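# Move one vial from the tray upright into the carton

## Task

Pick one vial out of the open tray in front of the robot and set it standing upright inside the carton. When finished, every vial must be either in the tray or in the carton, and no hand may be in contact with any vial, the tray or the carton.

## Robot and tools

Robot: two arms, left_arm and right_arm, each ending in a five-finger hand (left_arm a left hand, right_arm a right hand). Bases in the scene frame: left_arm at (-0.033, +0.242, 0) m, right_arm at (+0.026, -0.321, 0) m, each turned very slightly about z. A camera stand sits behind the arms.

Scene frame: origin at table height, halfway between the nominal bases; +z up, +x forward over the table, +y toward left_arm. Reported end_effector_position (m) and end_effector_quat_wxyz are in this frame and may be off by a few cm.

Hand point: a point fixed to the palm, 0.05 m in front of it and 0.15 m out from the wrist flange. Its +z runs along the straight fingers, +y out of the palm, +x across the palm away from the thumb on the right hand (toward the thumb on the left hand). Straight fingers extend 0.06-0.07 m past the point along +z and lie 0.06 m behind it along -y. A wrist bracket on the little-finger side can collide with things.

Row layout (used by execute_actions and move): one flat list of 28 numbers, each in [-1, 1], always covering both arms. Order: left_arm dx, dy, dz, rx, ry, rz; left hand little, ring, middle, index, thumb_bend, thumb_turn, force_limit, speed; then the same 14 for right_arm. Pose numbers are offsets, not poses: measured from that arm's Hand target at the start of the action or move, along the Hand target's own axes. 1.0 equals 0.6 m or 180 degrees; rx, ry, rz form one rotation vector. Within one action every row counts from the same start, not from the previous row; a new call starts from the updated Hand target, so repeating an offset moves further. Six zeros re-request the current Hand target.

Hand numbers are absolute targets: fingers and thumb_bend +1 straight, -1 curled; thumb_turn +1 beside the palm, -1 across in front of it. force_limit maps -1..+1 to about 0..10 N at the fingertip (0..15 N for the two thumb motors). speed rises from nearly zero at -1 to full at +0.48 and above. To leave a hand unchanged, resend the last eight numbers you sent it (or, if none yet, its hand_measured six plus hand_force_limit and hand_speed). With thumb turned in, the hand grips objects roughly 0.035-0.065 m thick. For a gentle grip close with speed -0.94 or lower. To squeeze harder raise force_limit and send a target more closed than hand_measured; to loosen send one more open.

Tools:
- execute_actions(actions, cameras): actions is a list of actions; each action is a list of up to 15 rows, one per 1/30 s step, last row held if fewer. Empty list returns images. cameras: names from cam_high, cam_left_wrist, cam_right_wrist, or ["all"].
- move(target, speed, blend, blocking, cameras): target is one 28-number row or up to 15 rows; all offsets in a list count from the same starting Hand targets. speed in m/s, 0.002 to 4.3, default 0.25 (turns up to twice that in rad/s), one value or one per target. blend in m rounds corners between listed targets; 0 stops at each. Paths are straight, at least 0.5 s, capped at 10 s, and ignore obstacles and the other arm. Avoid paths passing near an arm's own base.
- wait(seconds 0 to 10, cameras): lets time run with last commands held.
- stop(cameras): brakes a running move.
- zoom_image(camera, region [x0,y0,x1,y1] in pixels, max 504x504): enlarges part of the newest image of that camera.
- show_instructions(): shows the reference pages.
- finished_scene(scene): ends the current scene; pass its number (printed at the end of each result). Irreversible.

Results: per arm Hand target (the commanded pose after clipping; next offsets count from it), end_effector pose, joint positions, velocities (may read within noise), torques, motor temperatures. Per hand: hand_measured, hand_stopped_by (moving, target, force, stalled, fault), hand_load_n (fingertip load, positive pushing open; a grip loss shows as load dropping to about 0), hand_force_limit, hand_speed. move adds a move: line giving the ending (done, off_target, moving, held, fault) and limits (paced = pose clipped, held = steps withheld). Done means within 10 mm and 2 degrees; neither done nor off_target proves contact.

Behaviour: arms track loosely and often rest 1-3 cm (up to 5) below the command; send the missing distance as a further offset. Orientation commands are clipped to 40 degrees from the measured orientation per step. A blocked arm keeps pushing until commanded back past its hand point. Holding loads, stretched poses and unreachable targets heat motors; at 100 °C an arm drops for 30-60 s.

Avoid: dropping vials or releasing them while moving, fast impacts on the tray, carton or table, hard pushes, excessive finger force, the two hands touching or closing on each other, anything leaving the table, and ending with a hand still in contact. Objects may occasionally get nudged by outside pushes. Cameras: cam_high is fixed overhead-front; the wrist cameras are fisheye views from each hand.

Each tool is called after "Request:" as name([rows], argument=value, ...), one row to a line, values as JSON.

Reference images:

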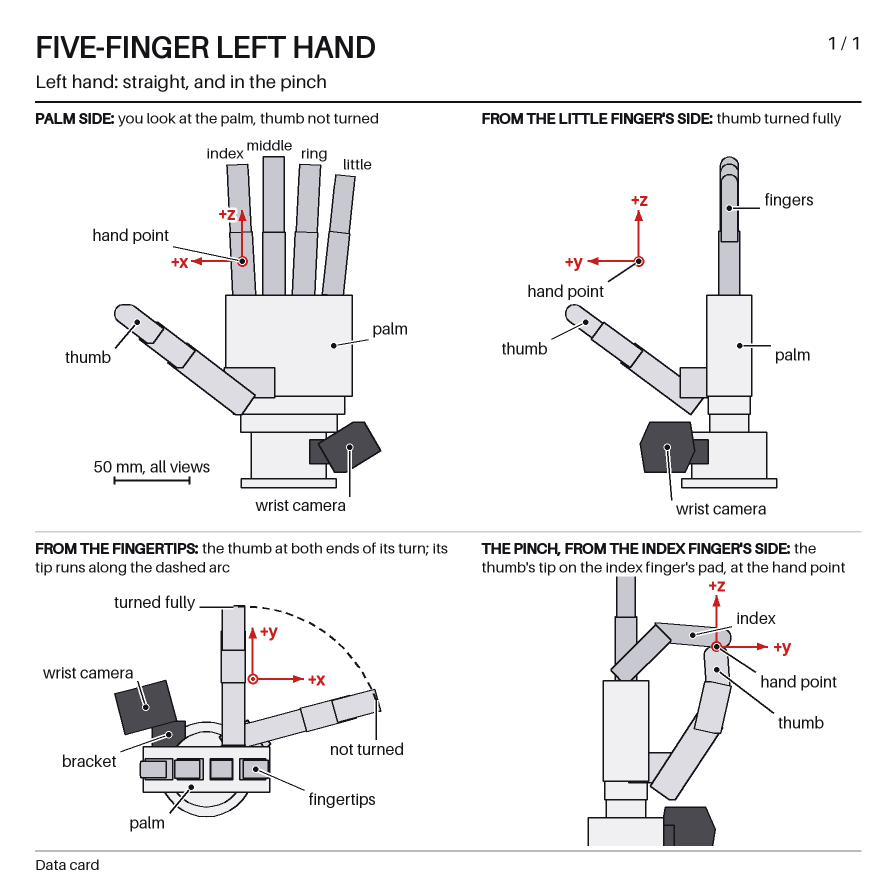

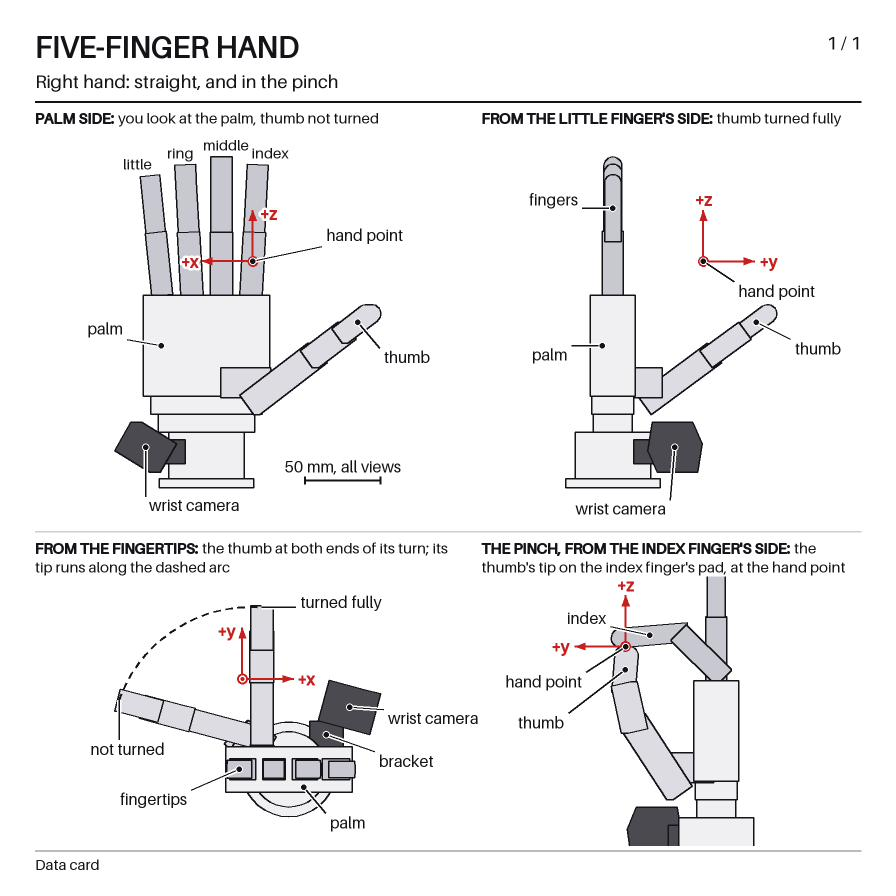

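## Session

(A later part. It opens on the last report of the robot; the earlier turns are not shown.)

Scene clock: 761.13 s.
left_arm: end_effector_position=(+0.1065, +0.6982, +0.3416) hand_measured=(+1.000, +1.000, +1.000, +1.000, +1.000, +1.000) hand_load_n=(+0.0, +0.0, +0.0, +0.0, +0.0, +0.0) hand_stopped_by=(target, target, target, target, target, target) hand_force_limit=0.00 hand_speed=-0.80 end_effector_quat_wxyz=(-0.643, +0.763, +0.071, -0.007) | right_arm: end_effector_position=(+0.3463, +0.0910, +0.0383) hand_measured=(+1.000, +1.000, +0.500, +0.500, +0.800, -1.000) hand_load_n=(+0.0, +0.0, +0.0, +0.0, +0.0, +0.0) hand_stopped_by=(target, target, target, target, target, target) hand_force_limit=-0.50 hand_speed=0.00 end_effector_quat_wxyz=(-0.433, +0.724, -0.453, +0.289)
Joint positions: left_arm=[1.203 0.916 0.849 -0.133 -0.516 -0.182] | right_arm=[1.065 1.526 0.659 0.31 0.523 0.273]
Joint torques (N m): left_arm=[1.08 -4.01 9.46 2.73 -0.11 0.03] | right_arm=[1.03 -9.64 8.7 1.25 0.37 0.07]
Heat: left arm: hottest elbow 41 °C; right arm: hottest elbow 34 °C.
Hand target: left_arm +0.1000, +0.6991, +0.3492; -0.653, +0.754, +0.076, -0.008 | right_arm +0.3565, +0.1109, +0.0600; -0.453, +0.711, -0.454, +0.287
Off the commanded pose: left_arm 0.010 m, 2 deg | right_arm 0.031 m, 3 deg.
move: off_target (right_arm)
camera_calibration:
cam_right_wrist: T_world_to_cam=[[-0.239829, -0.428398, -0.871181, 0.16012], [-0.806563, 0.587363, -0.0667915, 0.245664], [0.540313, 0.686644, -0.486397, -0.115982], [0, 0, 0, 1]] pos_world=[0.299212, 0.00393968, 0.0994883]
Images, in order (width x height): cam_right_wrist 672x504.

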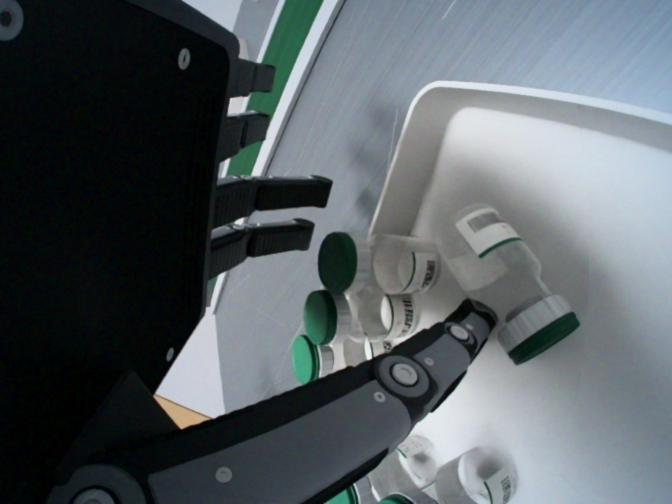

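Request:
move(target=[0,0,0,0,0,0,1,1,1,1,1,1,0,-0.8,0.0048,-0.0123,-0.0093,0,0,0,1,1,0.5,0.5,0.7,-1,-0.5,0], speed=0.06, cameras=["cam_right_wrist"])

Request:
zoom_image(camera="cam_right_wrist", region=[280, 160, 520, 400])

Scene clock: 788.43 s.
left_arm: end_effector_position=(+0.1065, +0.6982, +0.3416) hand_measured=(+1.000, +1.000, +1.000, +1.000, +1.000, +1.000) hand_load_n=(+0.0, +0.0, +0.0, +0.0, +0.0, +0.0) hand_stopped_by=(target, target, target, target, target, target) hand_force_limit=0.00 hand_speed=-0.80 end_effector_quat_wxyz=(-0.643, +0.763, +0.071, -0.007) | right_arm: end_effector_position=(+0.3446, +0.0881, +0.0424) hand_measured=(+1.000, +1.000, +0.500, +0.500, +0.700, -1.000) hand_load_n=(+0.0, +0.0, +0.0, +0.0, +0.0, +0.0) hand_stopped_by=(target, target, target, target, target, target) hand_force_limit=-0.50 hand_speed=0.00 end_effector_quat_wxyz=(-0.430, +0.726, -0.453, +0.289)
Joint positions: left_arm=[1.203 0.916 0.849 -0.133 -0.516 -0.182] | right_arm=[1.065 1.506 0.659 0.282 0.523 0.273]
Joint torques (N m): left_arm=[1.08 -3.96 9.46 2.76 -0.1 0.03] | right_arm=[0.73 -10.29 9.01 1.65 0.25 0.13]
Heat: left arm: hottest elbow 41 °C; right arm: hottest elbow 37 °C.
Hand target: left_arm +0.1000, +0.6991, +0.3492; -0.653, +0.754, +0.076, -0.008 | right_arm +0.3560, +0.1074, +0.0689; -0.453, +0.711, -0.454, +0.287
Off the commanded pose: left_arm 0.010 m, 2 deg | right_arm 0.035 m, 3 deg.
move: off_target (right_arm)
camera_calibration:
cam_right_wrist: T_world_to_cam=[[-0.243631, -0.434654, -0.867018, 0.163803], [-0.806894, 0.586832, -0.0674546, 0.246367], [0.538113, 0.683157, -0.49369, -0.109666], [0, 0, 0, 1]] pos_world=[0.297712, 0.00154034, 0.104498]
Images, in order (width x height): cam_right_wrist 672x504.

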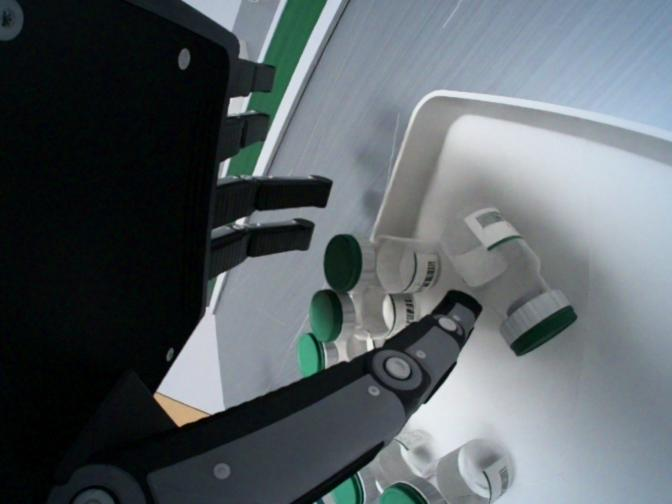

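Scaled by 2.100 from the camera's 672x504 image, which has a finer 960x720 frame.

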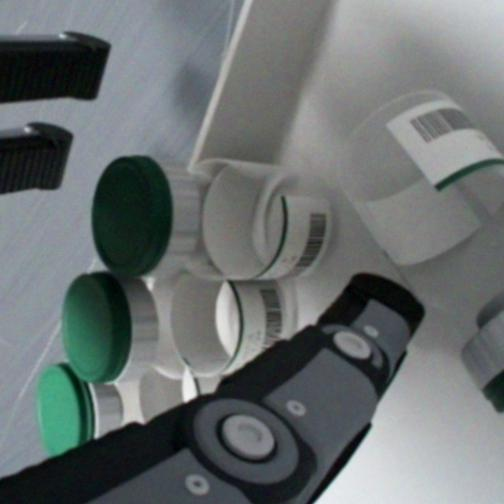

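Request:
move(target=[0,0,0,0,0,0,1,1,1,1,1,1,0,-0.8,0.0018,-0.0137,-0.0063,0,0,0,1,1,0.5,0.5,0.62,-1,-0.5,0], speed=0.06, cameras=["cam_right_wrist"])

Request:
zoom_image(camera="cam_right_wrist", region=[280, 160, 520, 400])

Scene clock: 798.77 s.
left_arm: end_effector_position=(+0.1065, +0.6982, +0.3416) hand_measured=(+1.000, +1.000, +1.000, +1.000, +1.000, +1.000) hand_load_n=(+0.0, +0.0, +0.0, -0.5, +0.0, +0.0) hand_stopped_by=(target, target, target, target, target, target) hand_force_limit=0.00 hand_speed=-0.80 end_effector_quat_wxyz=(-0.643, +0.763, +0.071, -0.007) | right_arm: end_effector_position=(+0.3450, +0.0888, +0.0520) hand_measured=(+1.000, +1.000, +0.500, +0.500, +0.620, -1.000) hand_load_n=(+0.0, +0.0, -0.5, +0.0, +0.0, +0.0) hand_stopped_by=(target, target, target, target, target, target) hand_force_limit=-0.50 hand_speed=0.00 end_effector_quat_wxyz=(-0.431, +0.725, -0.453, +0.289)
Joint positions: left_arm=[1.203 0.916 0.849 -0.133 -0.516 -0.182] | right_arm=[1.065 1.484 0.668 0.253 0.523 0.273]
Joint torques (N m): left_arm=[1.2 -4.01 9.48 2.74 -0.1 0.03] | right_arm=[0.67 -9.93 8.7 1.31 0.13 0.11]
Heat: left arm: hottest elbow 41 °C; right arm: hottest elbow 38 °C.
Hand target: left_arm +0.1000, +0.6991, +0.3492; -0.653, +0.754, +0.076, -0.008 | right_arm +0.3565, +0.1064, +0.0780; -0.453, +0.711, -0.454, +0.287
Off the commanded pose: left_arm 0.010 m, 2 deg | right_arm 0.033 m, 3 deg.
move: off_target (right_arm)
camera_calibration:
cam_right_wrist: T_world_to_cam=[[-0.242435, -0.432686, -0.868336, 0.171987], [-0.806785, 0.587005, -0.0672505, 0.246828], [0.538816, 0.684257, -0.491395, -0.10612], [0, 0, 0, 1]] pos_world=[0.298012, 0.00214013, 0.113795]
Images, in order (width x height): cam_right_wrist 672x504.

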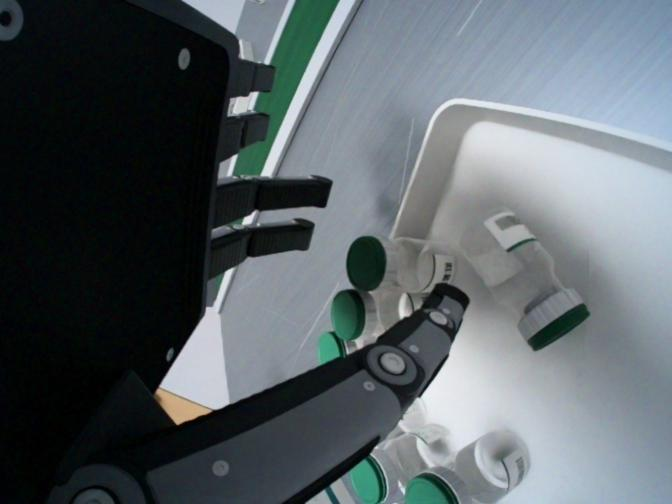

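Scaled by 2.100 from the camera's 672x504 image, which has a finer 960x720 frame.

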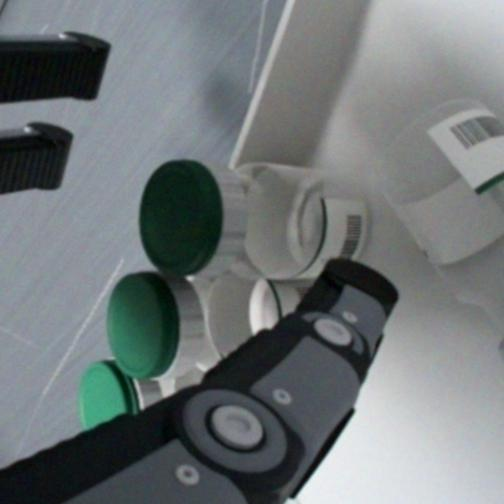

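Request:
execute_actions([
  [[0,0,0,0,0,0,1,1,1,1,1,1,0,-0.8,0,0,0,0,0,0,1,1,0.25,0.25,0.45,-1,-0.6,-0.5]],
], cameras=["cam_right_wrist"])

Request:
zoom_image(camera="cam_right_wrist", region=[280, 160, 520, 400])

Scene clock: 836.03 s.
left_arm: end_effector_position=(+0.1065, +0.6982, +0.3416) hand_measured=(+1.000, +1.000, +1.000, +1.000, +1.000, +1.000) hand_load_n=(+0.0, +0.0, +0.0, +0.0, +0.0, +0.0) hand_stopped_by=(target, target, target, target, target, target) hand_force_limit=0.00 hand_speed=-0.80 end_effector_quat_wxyz=(-0.643, +0.763, +0.071, -0.007) | right_arm: end_effector_position=(+0.3450, +0.0888, +0.0519) hand_measured=(+1.000, +1.000, +0.250, +0.250, +0.450, -1.000) hand_load_n=(+0.0, +0.0, +0.0, +0.0, +0.0, +0.0) hand_stopped_by=(target, target, target, target, target, target) hand_force_limit=-0.60 hand_speed=-0.50 end_effector_quat_wxyz=(-0.431, +0.725, -0.453, +0.289)
Joint positions: left_arm=[1.203 0.916 0.849 -0.133 -0.516 -0.182] | right_arm=[1.065 1.484 0.668 0.253 0.523 0.273]
Joint torques (N m): left_arm=[0.97 -3.96 9.44 2.7 -0.1 0.02] | right_arm=[0.32 -10.64 8.98 1.32 0.18 0.1]
Heat: left arm: hottest elbow 41 °C; right arm: hottest elbow 37 °C.
Hand target: left_arm +0.1000, +0.6991, +0.3492; -0.653, +0.754, +0.076, -0.008 | right_arm +0.3565, +0.1064, +0.0780; -0.453, +0.711, -0.454, +0.287
Off the commanded pose: left_arm 0.010 m, 2 deg | right_arm 0.034 m, 3 deg.
Step readings (end_effector_position of left_arm | right_arm):
0: (+0.1065, +0.6982, +0.3416) | (+0.3450, +0.0888, +0.0519)
1: (+0.1065, +0.6982, +0.3416) | (+0.3450, +0.0888, +0.0519)
2: (+0.1065, +0.6982, +0.3416) | (+0.3450, +0.0888, +0.0519)
4: (+0.1065, +0.6982, +0.3416) | (+0.3450, +0.0888, +0.0519)
8: (+0.1065, +0.6982, +0.3416) | (+0.3450, +0.0888, +0.0519)
15: (+0.1065, +0.6982, +0.3416) | (+0.3450, +0.0888, +0.0519)
camera_calibration:
cam_right_wrist: T_world_to_cam=[[-0.242608, -0.432913, -0.868175, 0.171891], [-0.806809, 0.586975, -0.0672336, 0.246885], [0.538703, 0.68414, -0.491683, -0.106034], [0, 0, 0, 1]] pos_world=[0.298012, 0.00204015, 0.113695]
Images, in order (width x height): cam_right_wrist 672x504.

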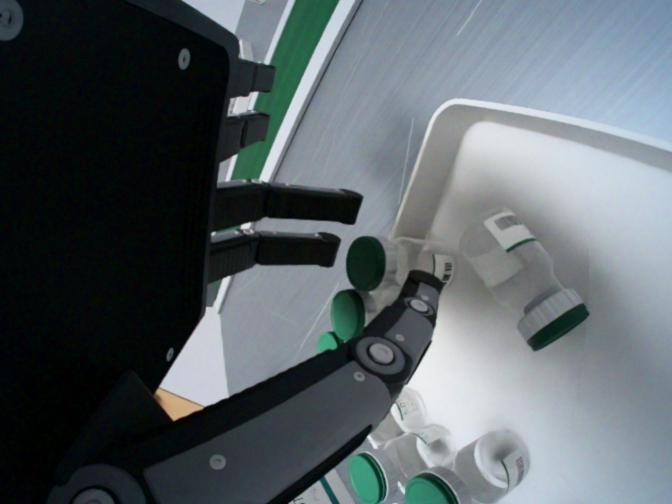

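Scaled by 2.100 from the camera's 672x504 image, which has a finer 960x720 frame.

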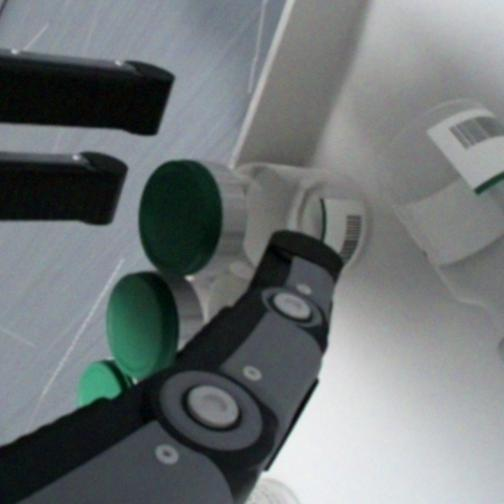

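Request:
execute_actions([
  [[0,0,0,0,0,0,1,1,1,1,1,1,0,-0.8,0,0,0,0,0,0,1,1,0.0,0.0,0.4,-1,-0.6,-0.85]],
  [[0,0,0,0,0,0,1,1,1,1,1,1,0,-0.8,0,0,0,0,0,0,1,1,0.0,0.0,0.4,-1,-0.6,-0.85]],
], cameras=["cam_right_wrist"])

Request:
zoom_image(camera="cam_right_wrist", region=[280, 160, 520, 400])

Scene clock: 856.33 s.
left_arm: end_effector_position=(+0.1065, +0.6982, +0.3416) hand_measured=(+1.000, +1.000, +1.000, +1.000, +1.000, +1.000) hand_load_n=(+0.0, +0.0, +0.0, +0.0, +0.0, -0.5) hand_stopped_by=(target, target, target, target, target, target) hand_force_limit=0.00 hand_speed=-0.80 end_effector_quat_wxyz=(-0.643, +0.763, +0.071, -0.007) | right_arm: end_effector_position=(+0.3450, +0.0888, +0.0519) hand_measured=(+1.000, +1.000, +0.000, +0.000, +0.400, -1.000) hand_load_n=(+0.0, +0.0, +0.0, +0.0, +0.0, +0.0) hand_stopped_by=(target, target, target, target, target, target) hand_force_limit=-0.60 hand_speed=-0.85 end_effector_quat_wxyz=(-0.431, +0.725, -0.453, +0.289)
Joint positions: left_arm=[1.203 0.916 0.849 -0.133 -0.516 -0.182] | right_arm=[1.065 1.484 0.668 0.253 0.523 0.273]
Joint torques (N m): left_arm=[1.08 -3.9 9.46 2.78 -0.1 0.03] | right_arm=[-0.26 -10.64 8.77 1.36 0.18 0.14]
Heat: left arm: hottest elbow 41 °C; right arm: hottest elbow 37 °C.
Hand target: left_arm +0.1000, +0.6991, +0.3492; -0.653, +0.754, +0.076, -0.008 | right_arm +0.3565, +0.1064, +0.0780; -0.453, +0.711, -0.454, +0.287
Off the commanded pose: left_arm 0.010 m, 2 deg | right_arm 0.033 m, 3 deg.
Step readings (end_effector_position of left_arm | right_arm):
0: (+0.1065, +0.6982, +0.3416) | (+0.3450, +0.0888, +0.0519)
1: (+0.1065, +0.6982, +0.3416) | (+0.3450, +0.0888, +0.0519)
2: (+0.1065, +0.6982, +0.3416) | (+0.3450, +0.0888, +0.0519)
4: (+0.1065, +0.6982, +0.3416) | (+0.3450, +0.0888, +0.0519)
8: (+0.1065, +0.6982, +0.3416) | (+0.3450, +0.0888, +0.0519)
15: (+0.1065, +0.6982, +0.3416) | (+0.3450, +0.0888, +0.0519)
16: (+0.1065, +0.6982, +0.3416) | (+0.3450, +0.0888, +0.0519)
17: (+0.1065, +0.6982, +0.3416) | (+0.3450, +0.0888, +0.0519)
19: (+0.1065, +0.6982, +0.3416) | (+0.3450, +0.0888, +0.0519)
23: (+0.1065, +0.6982, +0.3416) | (+0.3450, +0.0888, +0.0519)
30: (+0.1065, +0.6982, +0.3416) | (+0.3450, +0.0888, +0.0519)
camera_calibration:
cam_right_wrist: T_world_to_cam=[[-0.242608, -0.432913, -0.868175, 0.171891], [-0.806809, 0.586975, -0.0672336, 0.246885], [0.538703, 0.68414, -0.491683, -0.106034], [0, 0, 0, 1]] pos_world=[0.298012, 0.00204015, 0.113695]
Images, in order (width x height): cam_right_wrist 672x504.

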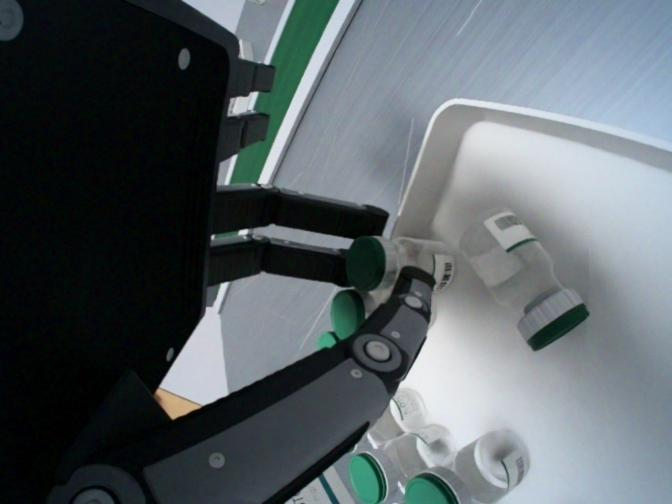

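Scaled by 2.100 from the camera's 672x504 image, which has a finer 960x720 frame.

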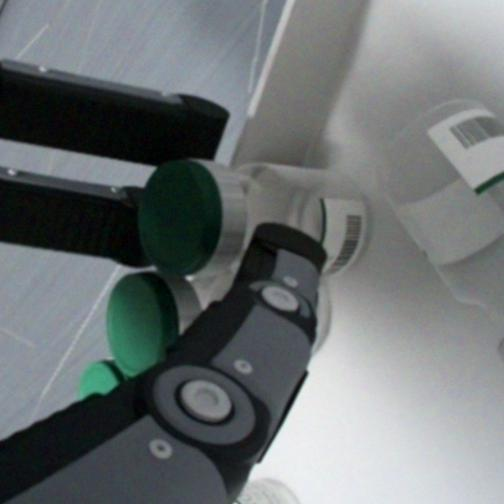

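Request:
execute_actions([
  [[0,0,0,0,0,0,1,1,1,1,1,1,0,-0.8,0,0,0,0,0,0,1,1,-0.5,-0.5,0.38,-1,-0.6,-0.92]],
  [[0,0,0,0,0,0,1,1,1,1,1,1,0,-0.8,0,0,0,0,0,0,1,1,-0.5,-0.5,0.38,-1,-0.6,-0.92]],
  [[0,0,0,0,0,0,1,1,1,1,1,1,0,-0.8,0,0,0,0,0,0,1,1,-0.5,-0.5,0.38,-1,-0.6,-0.92]],
], cameras=["cam_right_wrist"])

Request:
zoom_image(camera="cam_right_wrist", region=[280, 160, 520, 400])

Scene clock: 869.53 s.
left_arm: end_effector_position=(+0.1065, +0.6982, +0.3416) hand_measured=(+1.000, +1.000, +1.000, +1.000, +1.000, +1.000) hand_load_n=(+0.0, +0.0, +0.0, -0.5, +0.0, -0.5) hand_stopped_by=(target, target, target, target, target, target) hand_force_limit=0.00 hand_speed=-0.80 end_effector_quat_wxyz=(-0.643, +0.763, +0.071, -0.007) | right_arm: end_effector_position=(+0.3450, +0.0888, +0.0519) hand_measured=(+1.000, +1.000, -0.080, -0.132, +0.380, -1.000) hand_load_n=(+0.0, +0.0, +1.0, +2.5, +3.5, -0.5) hand_stopped_by=(target, target, force, force, target, target) hand_force_limit=-0.60 hand_speed=-0.92 end_effector_quat_wxyz=(-0.431, +0.725, -0.453, +0.289)
Joint positions: left_arm=[1.203 0.916 0.849 -0.133 -0.516 -0.182] | right_arm=[1.065 1.484 0.668 0.253 0.523 0.273]
Joint torques (N m): left_arm=[0.97 -3.84 9.46 2.73 -0.1 0.02] | right_arm=[0.38 -10.46 8.98 1.2 0.16 0.05]
Heat: left arm: hottest elbow 42 °C; right arm: hottest elbow 38 °C.
Hand target: left_arm +0.1000, +0.6991, +0.3492; -0.653, +0.754, +0.076, -0.008 | right_arm +0.3565, +0.1064, +0.0780; -0.453, +0.711, -0.454, +0.287
Off the commanded pose: left_arm 0.010 m, 2 deg | right_arm 0.033 m, 3 deg.
Step readings (end_effector_position of left_arm | right_arm):
0: (+0.1065, +0.6982, +0.3416) | (+0.3450, +0.0888, +0.0519)
1: (+0.1065, +0.6982, +0.3416) | (+0.3450, +0.0888, +0.0519)
2: (+0.1065, +0.6982, +0.3416) | (+0.3450, +0.0888, +0.0519)
4: (+0.1065, +0.6982, +0.3416) | (+0.3450, +0.0888, +0.0519)
8: (+0.1065, +0.6982, +0.3416) | (+0.3450, +0.0888, +0.0519)
15: (+0.1065, +0.6982, +0.3416) | (+0.3450, +0.0888, +0.0519)
16: (+0.1065, +0.6982, +0.3416) | (+0.3450, +0.0888, +0.0519)
17: (+0.1065, +0.6982, +0.3416) | (+0.3450, +0.0888, +0.0519)
19: (+0.1065, +0.6982, +0.3416) | (+0.3450, +0.0888, +0.0519)
23: (+0.1065, +0.6982, +0.3416) | (+0.3450, +0.0888, +0.0519)
30: (+0.1065, +0.6982, +0.3416) | (+0.3450, +0.0888, +0.0519)
31: (+0.1065, +0.6982, +0.3416) | (+0.3450, +0.0888, +0.0519)
32: (+0.1065, +0.6982, +0.3416) | (+0.3450, +0.0888, +0.0519)
34: (+0.1065, +0.6982, +0.3416) | (+0.3450, +0.0888, +0.0519)
38: (+0.1065, +0.6982, +0.3416) | (+0.3450, +0.0888, +0.0519)
45: (+0.1065, +0.6982, +0.3416) | (+0.3450, +0.0888, +0.0519)
camera_calibration:
cam_right_wrist: T_world_to_cam=[[-0.242608, -0.432913, -0.868175, 0.171891], [-0.806809, 0.586975, -0.0672336, 0.246885], [0.538703, 0.68414, -0.491683, -0.106034], [0, 0, 0, 1]] pos_world=[0.298012, 0.00204015, 0.113695]
Images, in order (width x height): cam_right_wrist 672x504.

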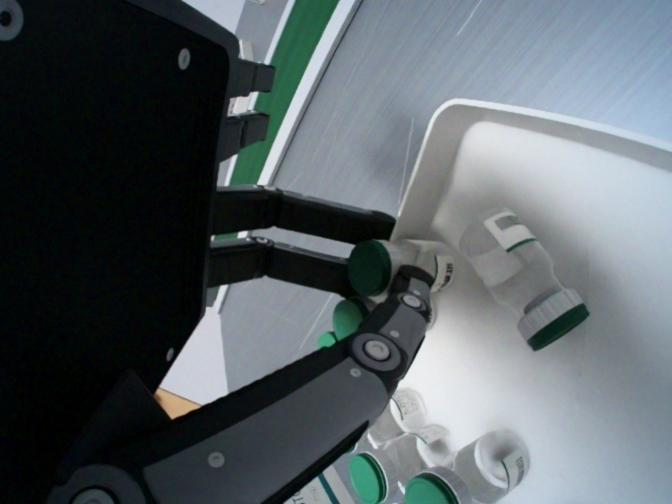

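Scaled by 2.100 from the camera's 672x504 image, which has a finer 960x720 frame.

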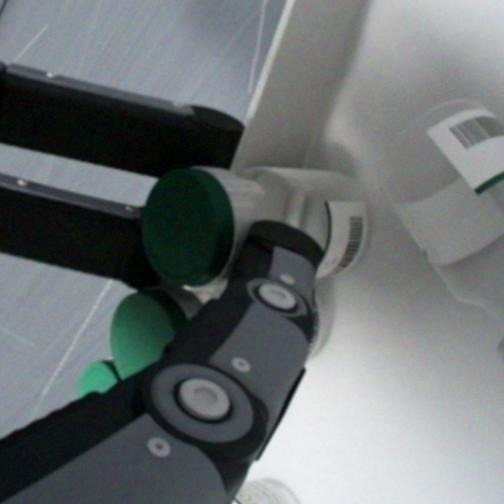

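Request:
move(target=[0,0,0,0,0,0,1,1,1,1,1,1,0,-0.8,0,-0.0906,-0.0423,0,0,0,1,1,-0.5,-0.5,0.38,-1,-0.6,-0.92], speed=0.08, cameras=["cam_high", "cam_right_wrist"])

Scene clock: 883.47 s.
left_arm: end_effector_position=(+0.1065, +0.6982, +0.3416) hand_measured=(+1.000, +1.000, +1.000, +1.000, +1.000, +1.000) hand_load_n=(+0.0, +0.0, +0.0, +0.0, +0.0, +0.0) hand_stopped_by=(target, target, target, target, target, target) hand_force_limit=0.00 hand_speed=-0.80 end_effector_quat_wxyz=(-0.643, +0.763, +0.071, -0.007) | right_arm: end_effector_position=(+0.3454, +0.0895, +0.1075) hand_measured=(+1.000, +1.000, -0.080, -0.132, +0.380, -1.000) hand_load_n=(+0.0, +0.0, +1.5, +2.5, +3.5, -0.5) hand_stopped_by=(target, target, force, force, target, target) hand_force_limit=-0.60 hand_speed=-0.92 end_effector_quat_wxyz=(-0.429, +0.727, -0.453, +0.289)
Joint positions: left_arm=[1.203 0.916 0.849 -0.133 -0.516 -0.182] | right_arm=[1.065 1.362 0.739 0.057 0.523 0.273]
Joint torques (N m): left_arm=[0.97 -3.96 9.47 2.71 -0.11 0.03] | right_arm=[-0.21 -9.52 10.37 1.31 0.13 0.09]
Heat: left arm: hottest elbow 42 °C; right arm: hottest elbow 38 °C.
Hand target: left_arm +0.1000, +0.6991, +0.3492; -0.653, +0.754, +0.076, -0.008 | right_arm +0.3567, +0.1064, +0.1380; -0.453, +0.711, -0.454, +0.287
Off the commanded pose: left_arm 0.010 m, 2 deg | right_arm 0.037 m, 3 deg.
move: off_target (right_arm)
camera_calibration:
cam_right_wrist: T_world_to_cam=[[-0.244503, -0.436012, -0.86609, 0.221399], [-0.806955, 0.586735, -0.0675682, 0.250656], [0.537626, 0.682375, -0.4953, -0.0785144], [0, 0, 0, 1]] pos_world=[0.298612, 0.0030405, 0.1698]
Images, in order (width x height): cam_high 672x504, cam_right_wrist 672x504.

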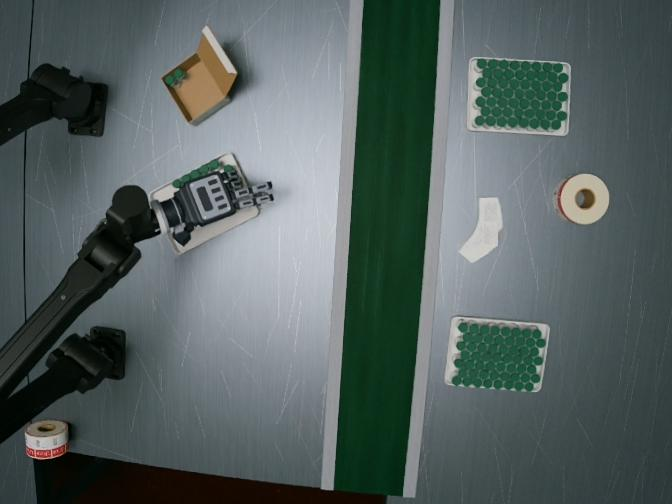

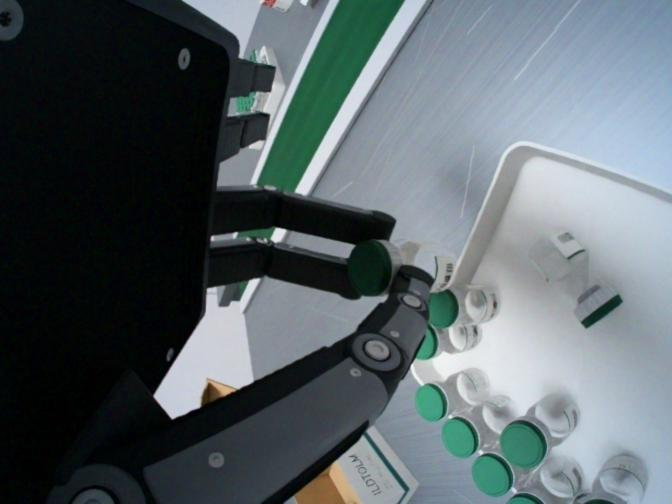

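Request:
move(target=[0,0,0,0,0,0,1,1,1,1,1,1,0,-0.8,-0.3537,-0.0442,-0.0712,0,-0.493,-0.23,1,1,-0.5,-0.5,0.38,-1,-0.6,-0.92], speed=0.15, cameras=["cam_high", "cam_right_wrist"])

Scene clock: 946.87 s.
left_arm: end_effector_position=(+0.1065, +0.6982, +0.3416) hand_measured=(+1.000, +1.000, +1.000, +1.000, +1.000, +1.000) hand_load_n=(+0.0, +0.0, -0.5, -0.5, +0.0, +0.0) hand_stopped_by=(target, target, target, target, target, target) hand_force_limit=0.00 hand_speed=-0.80 end_effector_quat_wxyz=(-0.643, +0.763, +0.071, -0.007) | right_arm: end_effector_position=(+0.2360, +0.2704, +0.1691) hand_measured=(+1.000, +1.000, -0.080, -0.132, +0.380, -1.000) hand_load_n=(+0.0, +0.0, +1.5, +2.5, +3.5, -0.5) hand_stopped_by=(target, target, force, force, target, target) hand_force_limit=-0.60 hand_speed=-0.92 end_effector_quat_wxyz=(-0.508, +0.816, +0.223, -0.163)
Joint positions: left_arm=[1.203 0.916 0.849 -0.133 -0.516 -0.182] | right_arm=[1.032 1.791 1.465 -0.549 -0.973 -0.737]
Joint torques (N m): left_arm=[1.03 -3.9 9.44 2.77 -0.1 0.03] | right_arm=[0.91 -14.04 11.1 1.09 -0.73 -0.09]
Motor temperatures (°C): left_arm=[26 27 42 25 27 25] | right_arm=[26 27 46 26 23 24]
Heat: left arm: hottest elbow 42 °C; right arm: hottest elbow 46 °C.
Hand target: left_arm +0.1000, +0.6991, +0.3492; -0.653, +0.754, +0.076, -0.008 | right_arm +0.2424, +0.2870, +0.1807; -0.516, +0.808, +0.238, -0.153
Off the commanded pose: left_arm 0.010 m, 2 deg | right_arm 0.021 m, 2 deg.
move: off_target (right_arm)
camera_calibration:
cam_right_wrist: T_world_to_cam=[[0.392322, -0.195031, -0.898914, 0.116897], [-0.489401, -0.871715, -0.0244645, 0.372605], [-0.778826, 0.449528, -0.437441, 0.251241], [0, 0, 0, 1]] pos_world=[0.332165, 0.234664, 0.2241]
Images, in order (width x height): cam_high 672x504, cam_right_wrist 672x504.

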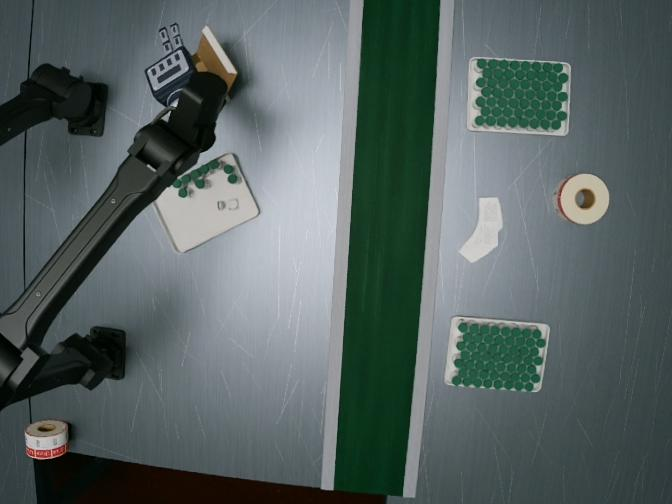

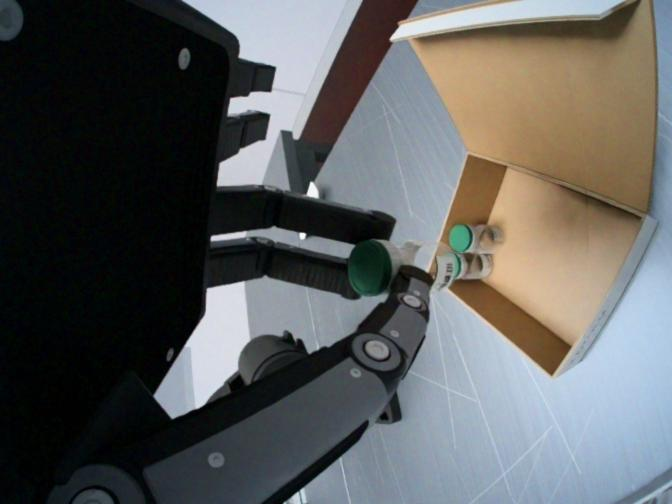

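Request:
move(target=[0,0,0,0,0,0,1,1,1,1,1,1,0,-0.8,0,0.1043,0.0482,-0.011,0,-0.022,1,1,-0.5,-0.5,0.38,-1,-0.6,-0.92], speed=0.1, cameras=["cam_high", "cam_right_wrist"])

Scene clock: 986.33 s.
left_arm: end_effector_position=(+0.1065, +0.6982, +0.3416) hand_measured=(+1.000, +1.000, +1.000, +1.000, +1.000, +1.000) hand_load_n=(+0.0, +0.0, +0.0, +0.0, +0.0, +0.0) hand_stopped_by=(target, target, target, target, target, target) hand_force_limit=0.00 hand_speed=-0.80 end_effector_quat_wxyz=(-0.643, +0.763, +0.071, -0.007) | right_arm: end_effector_position=(+0.2447, +0.2840, +0.1229) hand_measured=(+1.000, +1.000, -0.080, -0.132, +0.380, -1.000) hand_load_n=(+0.0, +0.5, +1.5, +2.5, +3.5, -0.5) hand_stopped_by=(target, target, force, force, target, target) hand_force_limit=-0.60 hand_speed=-0.92 end_effector_quat_wxyz=(-0.509, +0.809, +0.261, -0.132)
Joint positions: left_arm=[1.203 0.916 0.849 -0.133 -0.516 -0.182] | right_arm=[1.043 1.855 1.442 -0.459 -0.947 -0.827]
Joint torques (N m): left_arm=[1.08 -3.9 9.46 2.74 -0.1 0.03] | right_arm=[1.32 -14.92 6.89 1.68 -0.43 0]
Heat: left arm: hottest elbow 42 °C; right arm: hottest elbow 44 °C.
Hand target: left_arm +0.1000, +0.6991, +0.3492; -0.653, +0.754, +0.076, -0.008 | right_arm +0.2421, +0.2869, +0.1116; -0.507, +0.808, +0.268, -0.131
Off the commanded pose: left_arm 0.010 m, 2 deg | right_arm 0.012 m, 1 deg.
move: off_target (right_arm)
camera_calibration:
cam_right_wrist: T_world_to_cam=[[0.474728, -0.149185, -0.867397, 0.0376214], [-0.454499, -0.88551, -0.0964478, 0.391743], [-0.7537, 0.440018, -0.488181, 0.234537], [0, 0, 0, 1]] pos_world=[0.336957, 0.249305, 0.184912]
Images, in order (width x height): cam_high 672x504, cam_right_wrist 672x504.

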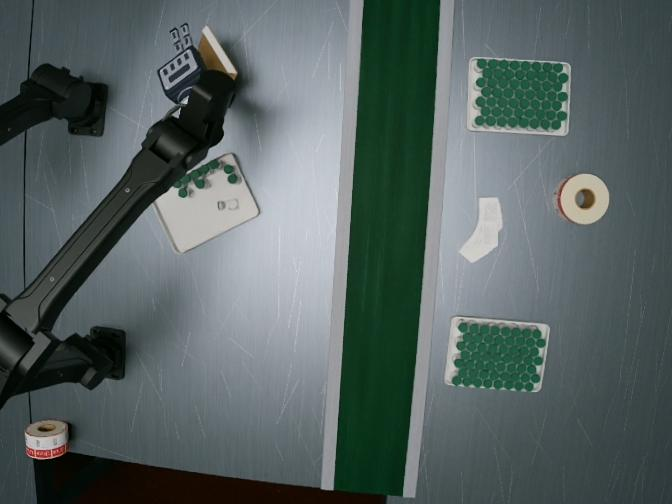

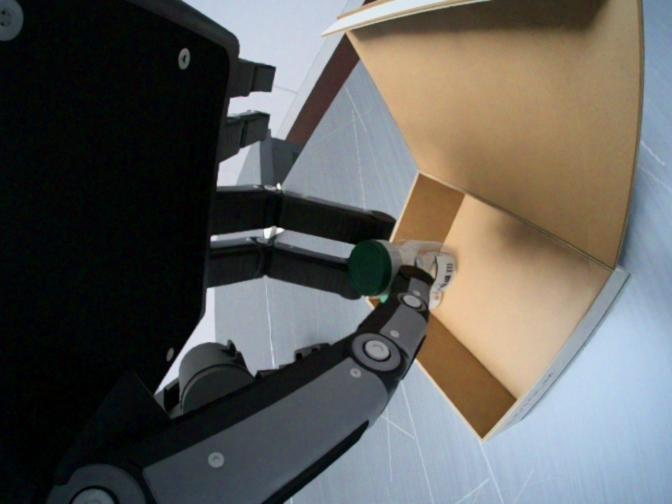

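Request:
move(target=[0,0,0,0,0,0,1,1,1,1,1,1,0,-0.8,-0.0235,0.0723,0.0295,0,0,0,1,1,-0.5,-0.5,0.38,-1,-0.6,-0.92], speed=0.08, cameras=["cam_right_wrist"])

Scene clock: 1016.57 s.
left_arm: end_effector_position=(+0.1065, +0.6982, +0.3416) hand_measured=(+1.000, +1.000, +1.000, +1.000, +1.000, +1.000) hand_load_n=(+0.0, +0.0, +0.0, +0.0, +0.0, +0.0) hand_stopped_by=(target, target, target, target, target, target) hand_force_limit=0.00 hand_speed=-0.80 end_effector_quat_wxyz=(-0.643, +0.763, +0.071, -0.007) | right_arm: end_effector_position=(+0.2388, +0.2758, +0.0759) hand_measured=(+1.000, +1.000, -0.080, -0.132, +0.380, -1.000) hand_load_n=(+0.0, -0.5, +1.5, +2.5, +3.5, -0.5) hand_stopped_by=(target, target, force, force, target, target) hand_force_limit=-0.60 hand_speed=-0.92 end_effector_quat_wxyz=(-0.510, +0.809, +0.263, -0.130)
Joint positions: left_arm=[1.203 0.916 0.849 -0.133 -0.516 -0.182] | right_arm=[1.044 1.885 1.35 -0.333 -0.946 -0.829]
Joint torques (N m): left_arm=[0.97 -3.78 9.48 2.76 -0.1 0.03] | right_arm=[1.03 -14.45 6.27 1.81 -0.51 -0.09]
Motor temperatures (°C): left_arm=[26 27 42 25 27 25] | right_arm=[26 30 41 26 23 24]
Heat: left arm: hottest elbow 42 °C; right arm: hottest elbow 41 °C.
Hand target: left_arm +0.1000, +0.6991, +0.3492; -0.653, +0.754, +0.076, -0.008 | right_arm +0.2351, +0.2775, +0.0644; -0.507, +0.808, +0.269, -0.131
Off the commanded pose: left_arm 0.010 m, 2 deg | right_arm 0.012 m, 1 deg.
move: off_target (right_arm)
camera_calibration:
cam_right_wrist: T_world_to_cam=[[0.478367, -0.145675, -0.865993, -0.00364051], [-0.45296, -0.885767, -0.10121, 0.377309], [-0.752324, 0.440676, -0.489707, 0.210294], [0, 0, 0, 1]] pos_world=[0.330857, 0.241006, 0.138017]
Images, in order (width x height): cam_right_wrist 672x504.

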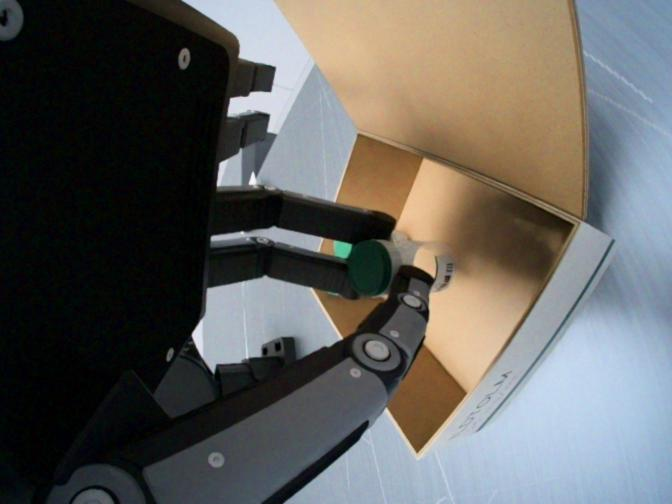

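Request:
move(target=[0,0,0,0,0,0,1,1,1,1,1,1,0,-0.8,-0.0015,0.0305,0.006,0,0,0,1,1,-0.5,-0.5,0.38,-1,-0.6,-0.92], speed=0.05, cameras=["cam_right_wrist"])

Request:
zoom_image(camera="cam_right_wrist", region=[280, 160, 520, 400])

Scene clock: 1057.27 s.
left_arm: end_effector_position=(+0.1065, +0.6982, +0.3416) hand_measured=(+1.000, +1.000, +1.000, +1.000, +1.000, +1.000) hand_load_n=(+0.0, +0.0, +0.0, +0.0, +0.0, +0.0) hand_stopped_by=(target, target, target, target, target, target) hand_force_limit=0.00 hand_speed=-0.80 end_effector_quat_wxyz=(-0.643, +0.763, +0.071, -0.007) | right_arm: end_effector_position=(+0.2379, +0.2738, +0.0580) hand_measured=(+1.000, +1.000, -0.080, -0.132, +0.380, -1.000) hand_load_n=(+0.0, +0.0, +1.5, +2.5, +3.5, -0.5) hand_stopped_by=(target, target, force, force, target, target) hand_force_limit=-0.60 hand_speed=-0.92 end_effector_quat_wxyz=(-0.508, +0.809, +0.265, -0.131)
Joint positions: left_arm=[1.203 0.916 0.849 -0.133 -0.516 -0.182] | right_arm=[1.044 1.906 1.331 -0.3 -0.946 -0.836]
Joint torques (N m): left_arm=[1.03 -4.01 9.46 2.76 -0.1 0.03] | right_arm=[0.97 -14.56 6.11 1.8 -0.72 -0.04]
Heat: left arm: hottest elbow 42 °C; right arm: hottest elbow 40 °C.
Hand target: left_arm +0.1000, +0.6991, +0.3492; -0.653, +0.754, +0.076, -0.008 | right_arm +0.2381, +0.2733, +0.0462; -0.507, +0.808, +0.268, -0.131
Off the commanded pose: left_arm 0.010 m, 2 deg | right_arm 0.012 m, 0 deg.
move: off_target (right_arm)
camera_calibration:
cam_right_wrist: T_world_to_cam=[[0.480047, -0.14667, -0.864894, -0.0191161], [-0.449885, -0.887561, -0.0991881, 0.372967], [-0.753099, 0.436718, -0.492056, 0.203144], [0, 0, 0, 1]] pos_world=[0.329956, 0.23951, 0.120419]
Images, in order (width x height): cam_right_wrist 672x504.

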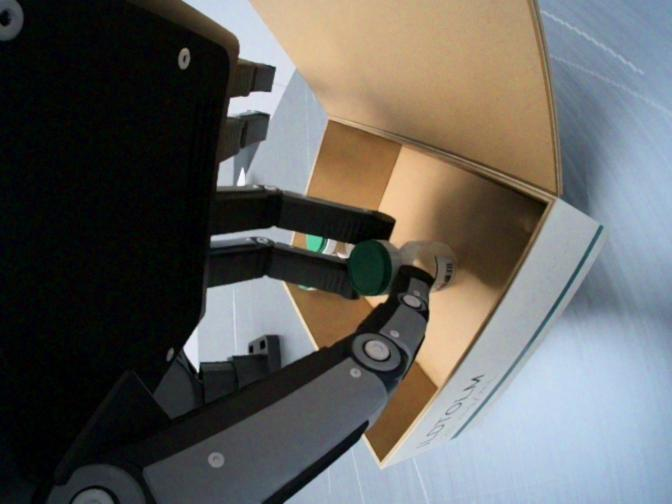

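Scaled by 2.100 from the camera's 672x504 image, which has a finer 960x720 frame.

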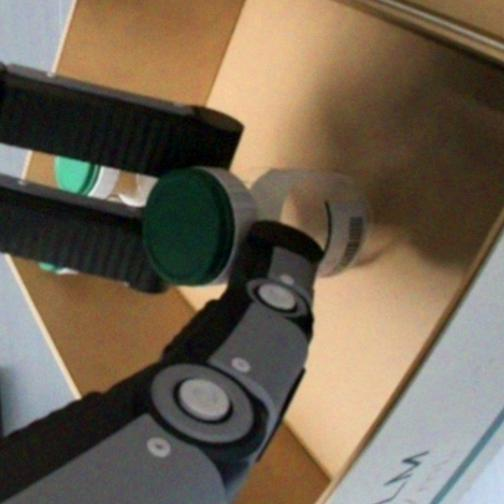

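Request:
move(target=[0,0,0,0,0,0,1,1,1,1,1,1,0,-0.8,-0.0007,0.0104,0.0052,0,0,0,1,1,-0.5,-0.5,0.38,-1,-0.6,-0.92], speed=0.04, cameras=["cam_right_wrist"])

Request:
zoom_image(camera="cam_right_wrist", region=[280, 160, 520, 400])

Scene clock: 1067.40 s.
left_arm: end_effector_position=(+0.1065, +0.6982, +0.3416) hand_measured=(+1.000, +1.000, +1.000, +1.000, +1.000, +1.000) hand_load_n=(+0.0, +0.0, +0.0, +0.0, +0.0, +0.0) hand_stopped_by=(target, target, target, target, target, target) hand_force_limit=0.00 hand_speed=-0.80 end_effector_quat_wxyz=(-0.643, +0.763, +0.071, -0.007) | right_arm: end_effector_position=(+0.2382, +0.2743, +0.0529) hand_measured=(+1.000, +1.000, -0.080, -0.132, +0.380, -1.000) hand_load_n=(+0.0, +0.0, +1.5, +2.5, +3.5, -0.5) hand_stopped_by=(target, target, force, force, target, target) hand_force_limit=-0.60 hand_speed=-0.92 end_effector_quat_wxyz=(-0.509, +0.809, +0.265, -0.129)
Joint positions: left_arm=[1.203 0.916 0.849 -0.133 -0.516 -0.182] | right_arm=[1.044 1.914 1.326 -0.285 -0.946 -0.837]
Joint torques (N m): left_arm=[1.08 -3.9 9.43 2.77 -0.1 0.03] | right_arm=[0.5 -14.45 5.82 1.77 -0.65 -0.08]
Heat: left arm: hottest elbow 42 °C; right arm: hottest elbow 39 °C.
Hand target: left_arm +0.1000, +0.6991, +0.3492; -0.653, +0.754, +0.076, -0.008 | right_arm +0.2381, +0.2732, +0.0392; -0.507, +0.808, +0.268, -0.131
Off the commanded pose: left_arm 0.010 m, 2 deg | right_arm 0.014 m, 0 deg.
move: off_target (right_arm)
camera_calibration:
cam_right_wrist: T_world_to_cam=[[0.48176, -0.144174, -0.864361, -0.0247157], [-0.449555, -0.887346, -0.102556, 0.373055], [-0.752202, 0.437985, -0.492302, 0.200133], [0, 0, 0, 1]] pos_world=[0.330156, 0.23981, 0.115421]
Images, in order (width x height): cam_right_wrist 672x504.

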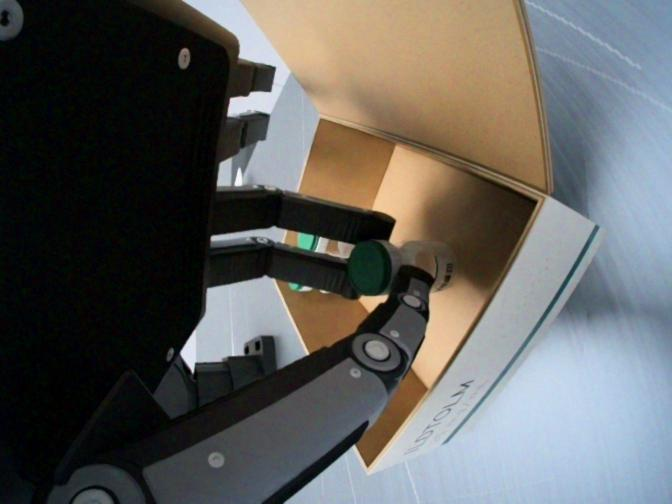

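Scaled by 2.100 from the camera's 672x504 image, which has a finer 960x720 frame.

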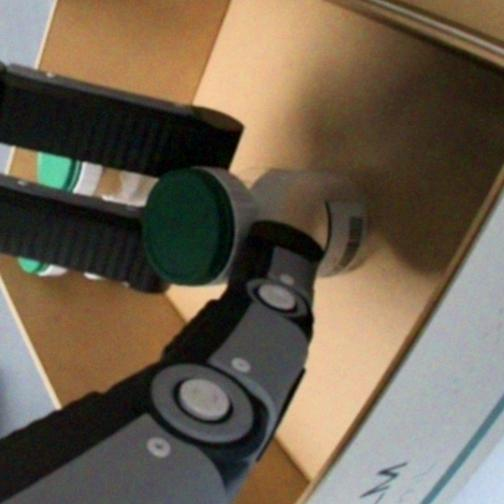

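Request:
move(target=[0,0,0,0,0,0,1,1,1,1,1,1,0,-0.8,-0.0005,0.0082,0.0041,0,0,0,1,1,-0.5,-0.5,0.38,-1,-0.6,-0.92], speed=0.04, cameras=["cam_right_wrist"])

Request:
zoom_image(camera="cam_right_wrist", region=[280, 160, 520, 400])

Scene clock: 1078.87 s.
left_arm: end_effector_position=(+0.1065, +0.6982, +0.3416) hand_measured=(+1.000, +1.000, +1.000, +1.000, +1.000, +1.000) hand_load_n=(+0.0, +0.0, +0.0, +0.0, +0.0, -0.5) hand_stopped_by=(target, target, target, target, target, target) hand_force_limit=0.00 hand_speed=-0.80 end_effector_quat_wxyz=(-0.643, +0.763, +0.071, -0.007) | right_arm: end_effector_position=(+0.2392, +0.2761, +0.0514) hand_measured=(+1.000, +1.000, -0.080, -0.132, +0.380, -1.000) hand_load_n=(+0.0, +0.0, +1.5, +2.5, +3.0, -1.0) hand_stopped_by=(target, target, force, force, target, target) hand_force_limit=-0.60 hand_speed=-0.92 end_effector_quat_wxyz=(-0.511, +0.807, +0.267, -0.127)
Joint positions: left_arm=[1.203 0.916 0.849 -0.133 -0.516 -0.182] | right_arm=[1.044 1.919 1.326 -0.273 -0.947 -0.837]
Joint torques (N m): left_arm=[1.14 -3.96 9.46 2.71 -0.1 0.03] | right_arm=[0.62 -14.45 5.83 1.8 -0.64 -0.04]
Heat: left arm: hottest elbow 42 °C; right arm: hottest elbow 39 °C.
Hand target: left_arm +0.1000, +0.6991, +0.3492; -0.653, +0.754, +0.076, -0.008 | right_arm +0.2381, +0.2733, +0.0339; -0.507, +0.808, +0.269, -0.131
Off the commanded pose: left_arm 0.010 m, 2 deg | right_arm 0.018 m, 1 deg.
move: off_target (right_arm)
camera_calibration:
cam_right_wrist: T_world_to_cam=[[0.484923, -0.137644, -0.863657, -0.0288068], [-0.448523, -0.886916, -0.110484, 0.374972], [-0.750784, 0.440946, -0.491823, 0.198196], [0, 0, 0, 1]] pos_world=[0.330955, 0.24121, 0.114027]
Images, in order (width x height): cam_right_wrist 672x504.

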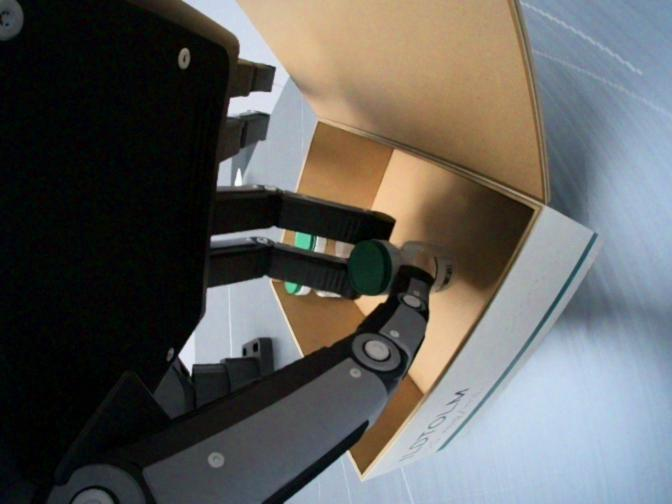

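Scaled by 2.100 from the camera's 672x504 image, which has a finer 960x720 frame.

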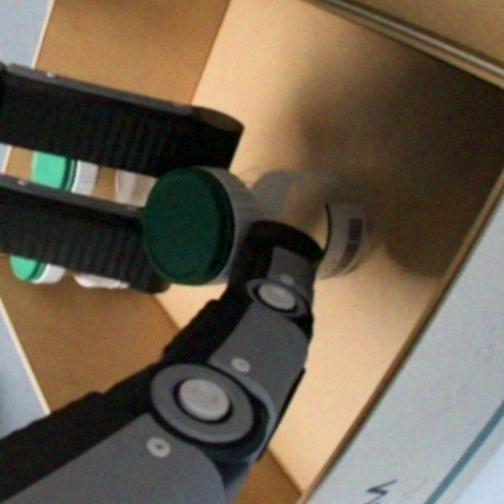

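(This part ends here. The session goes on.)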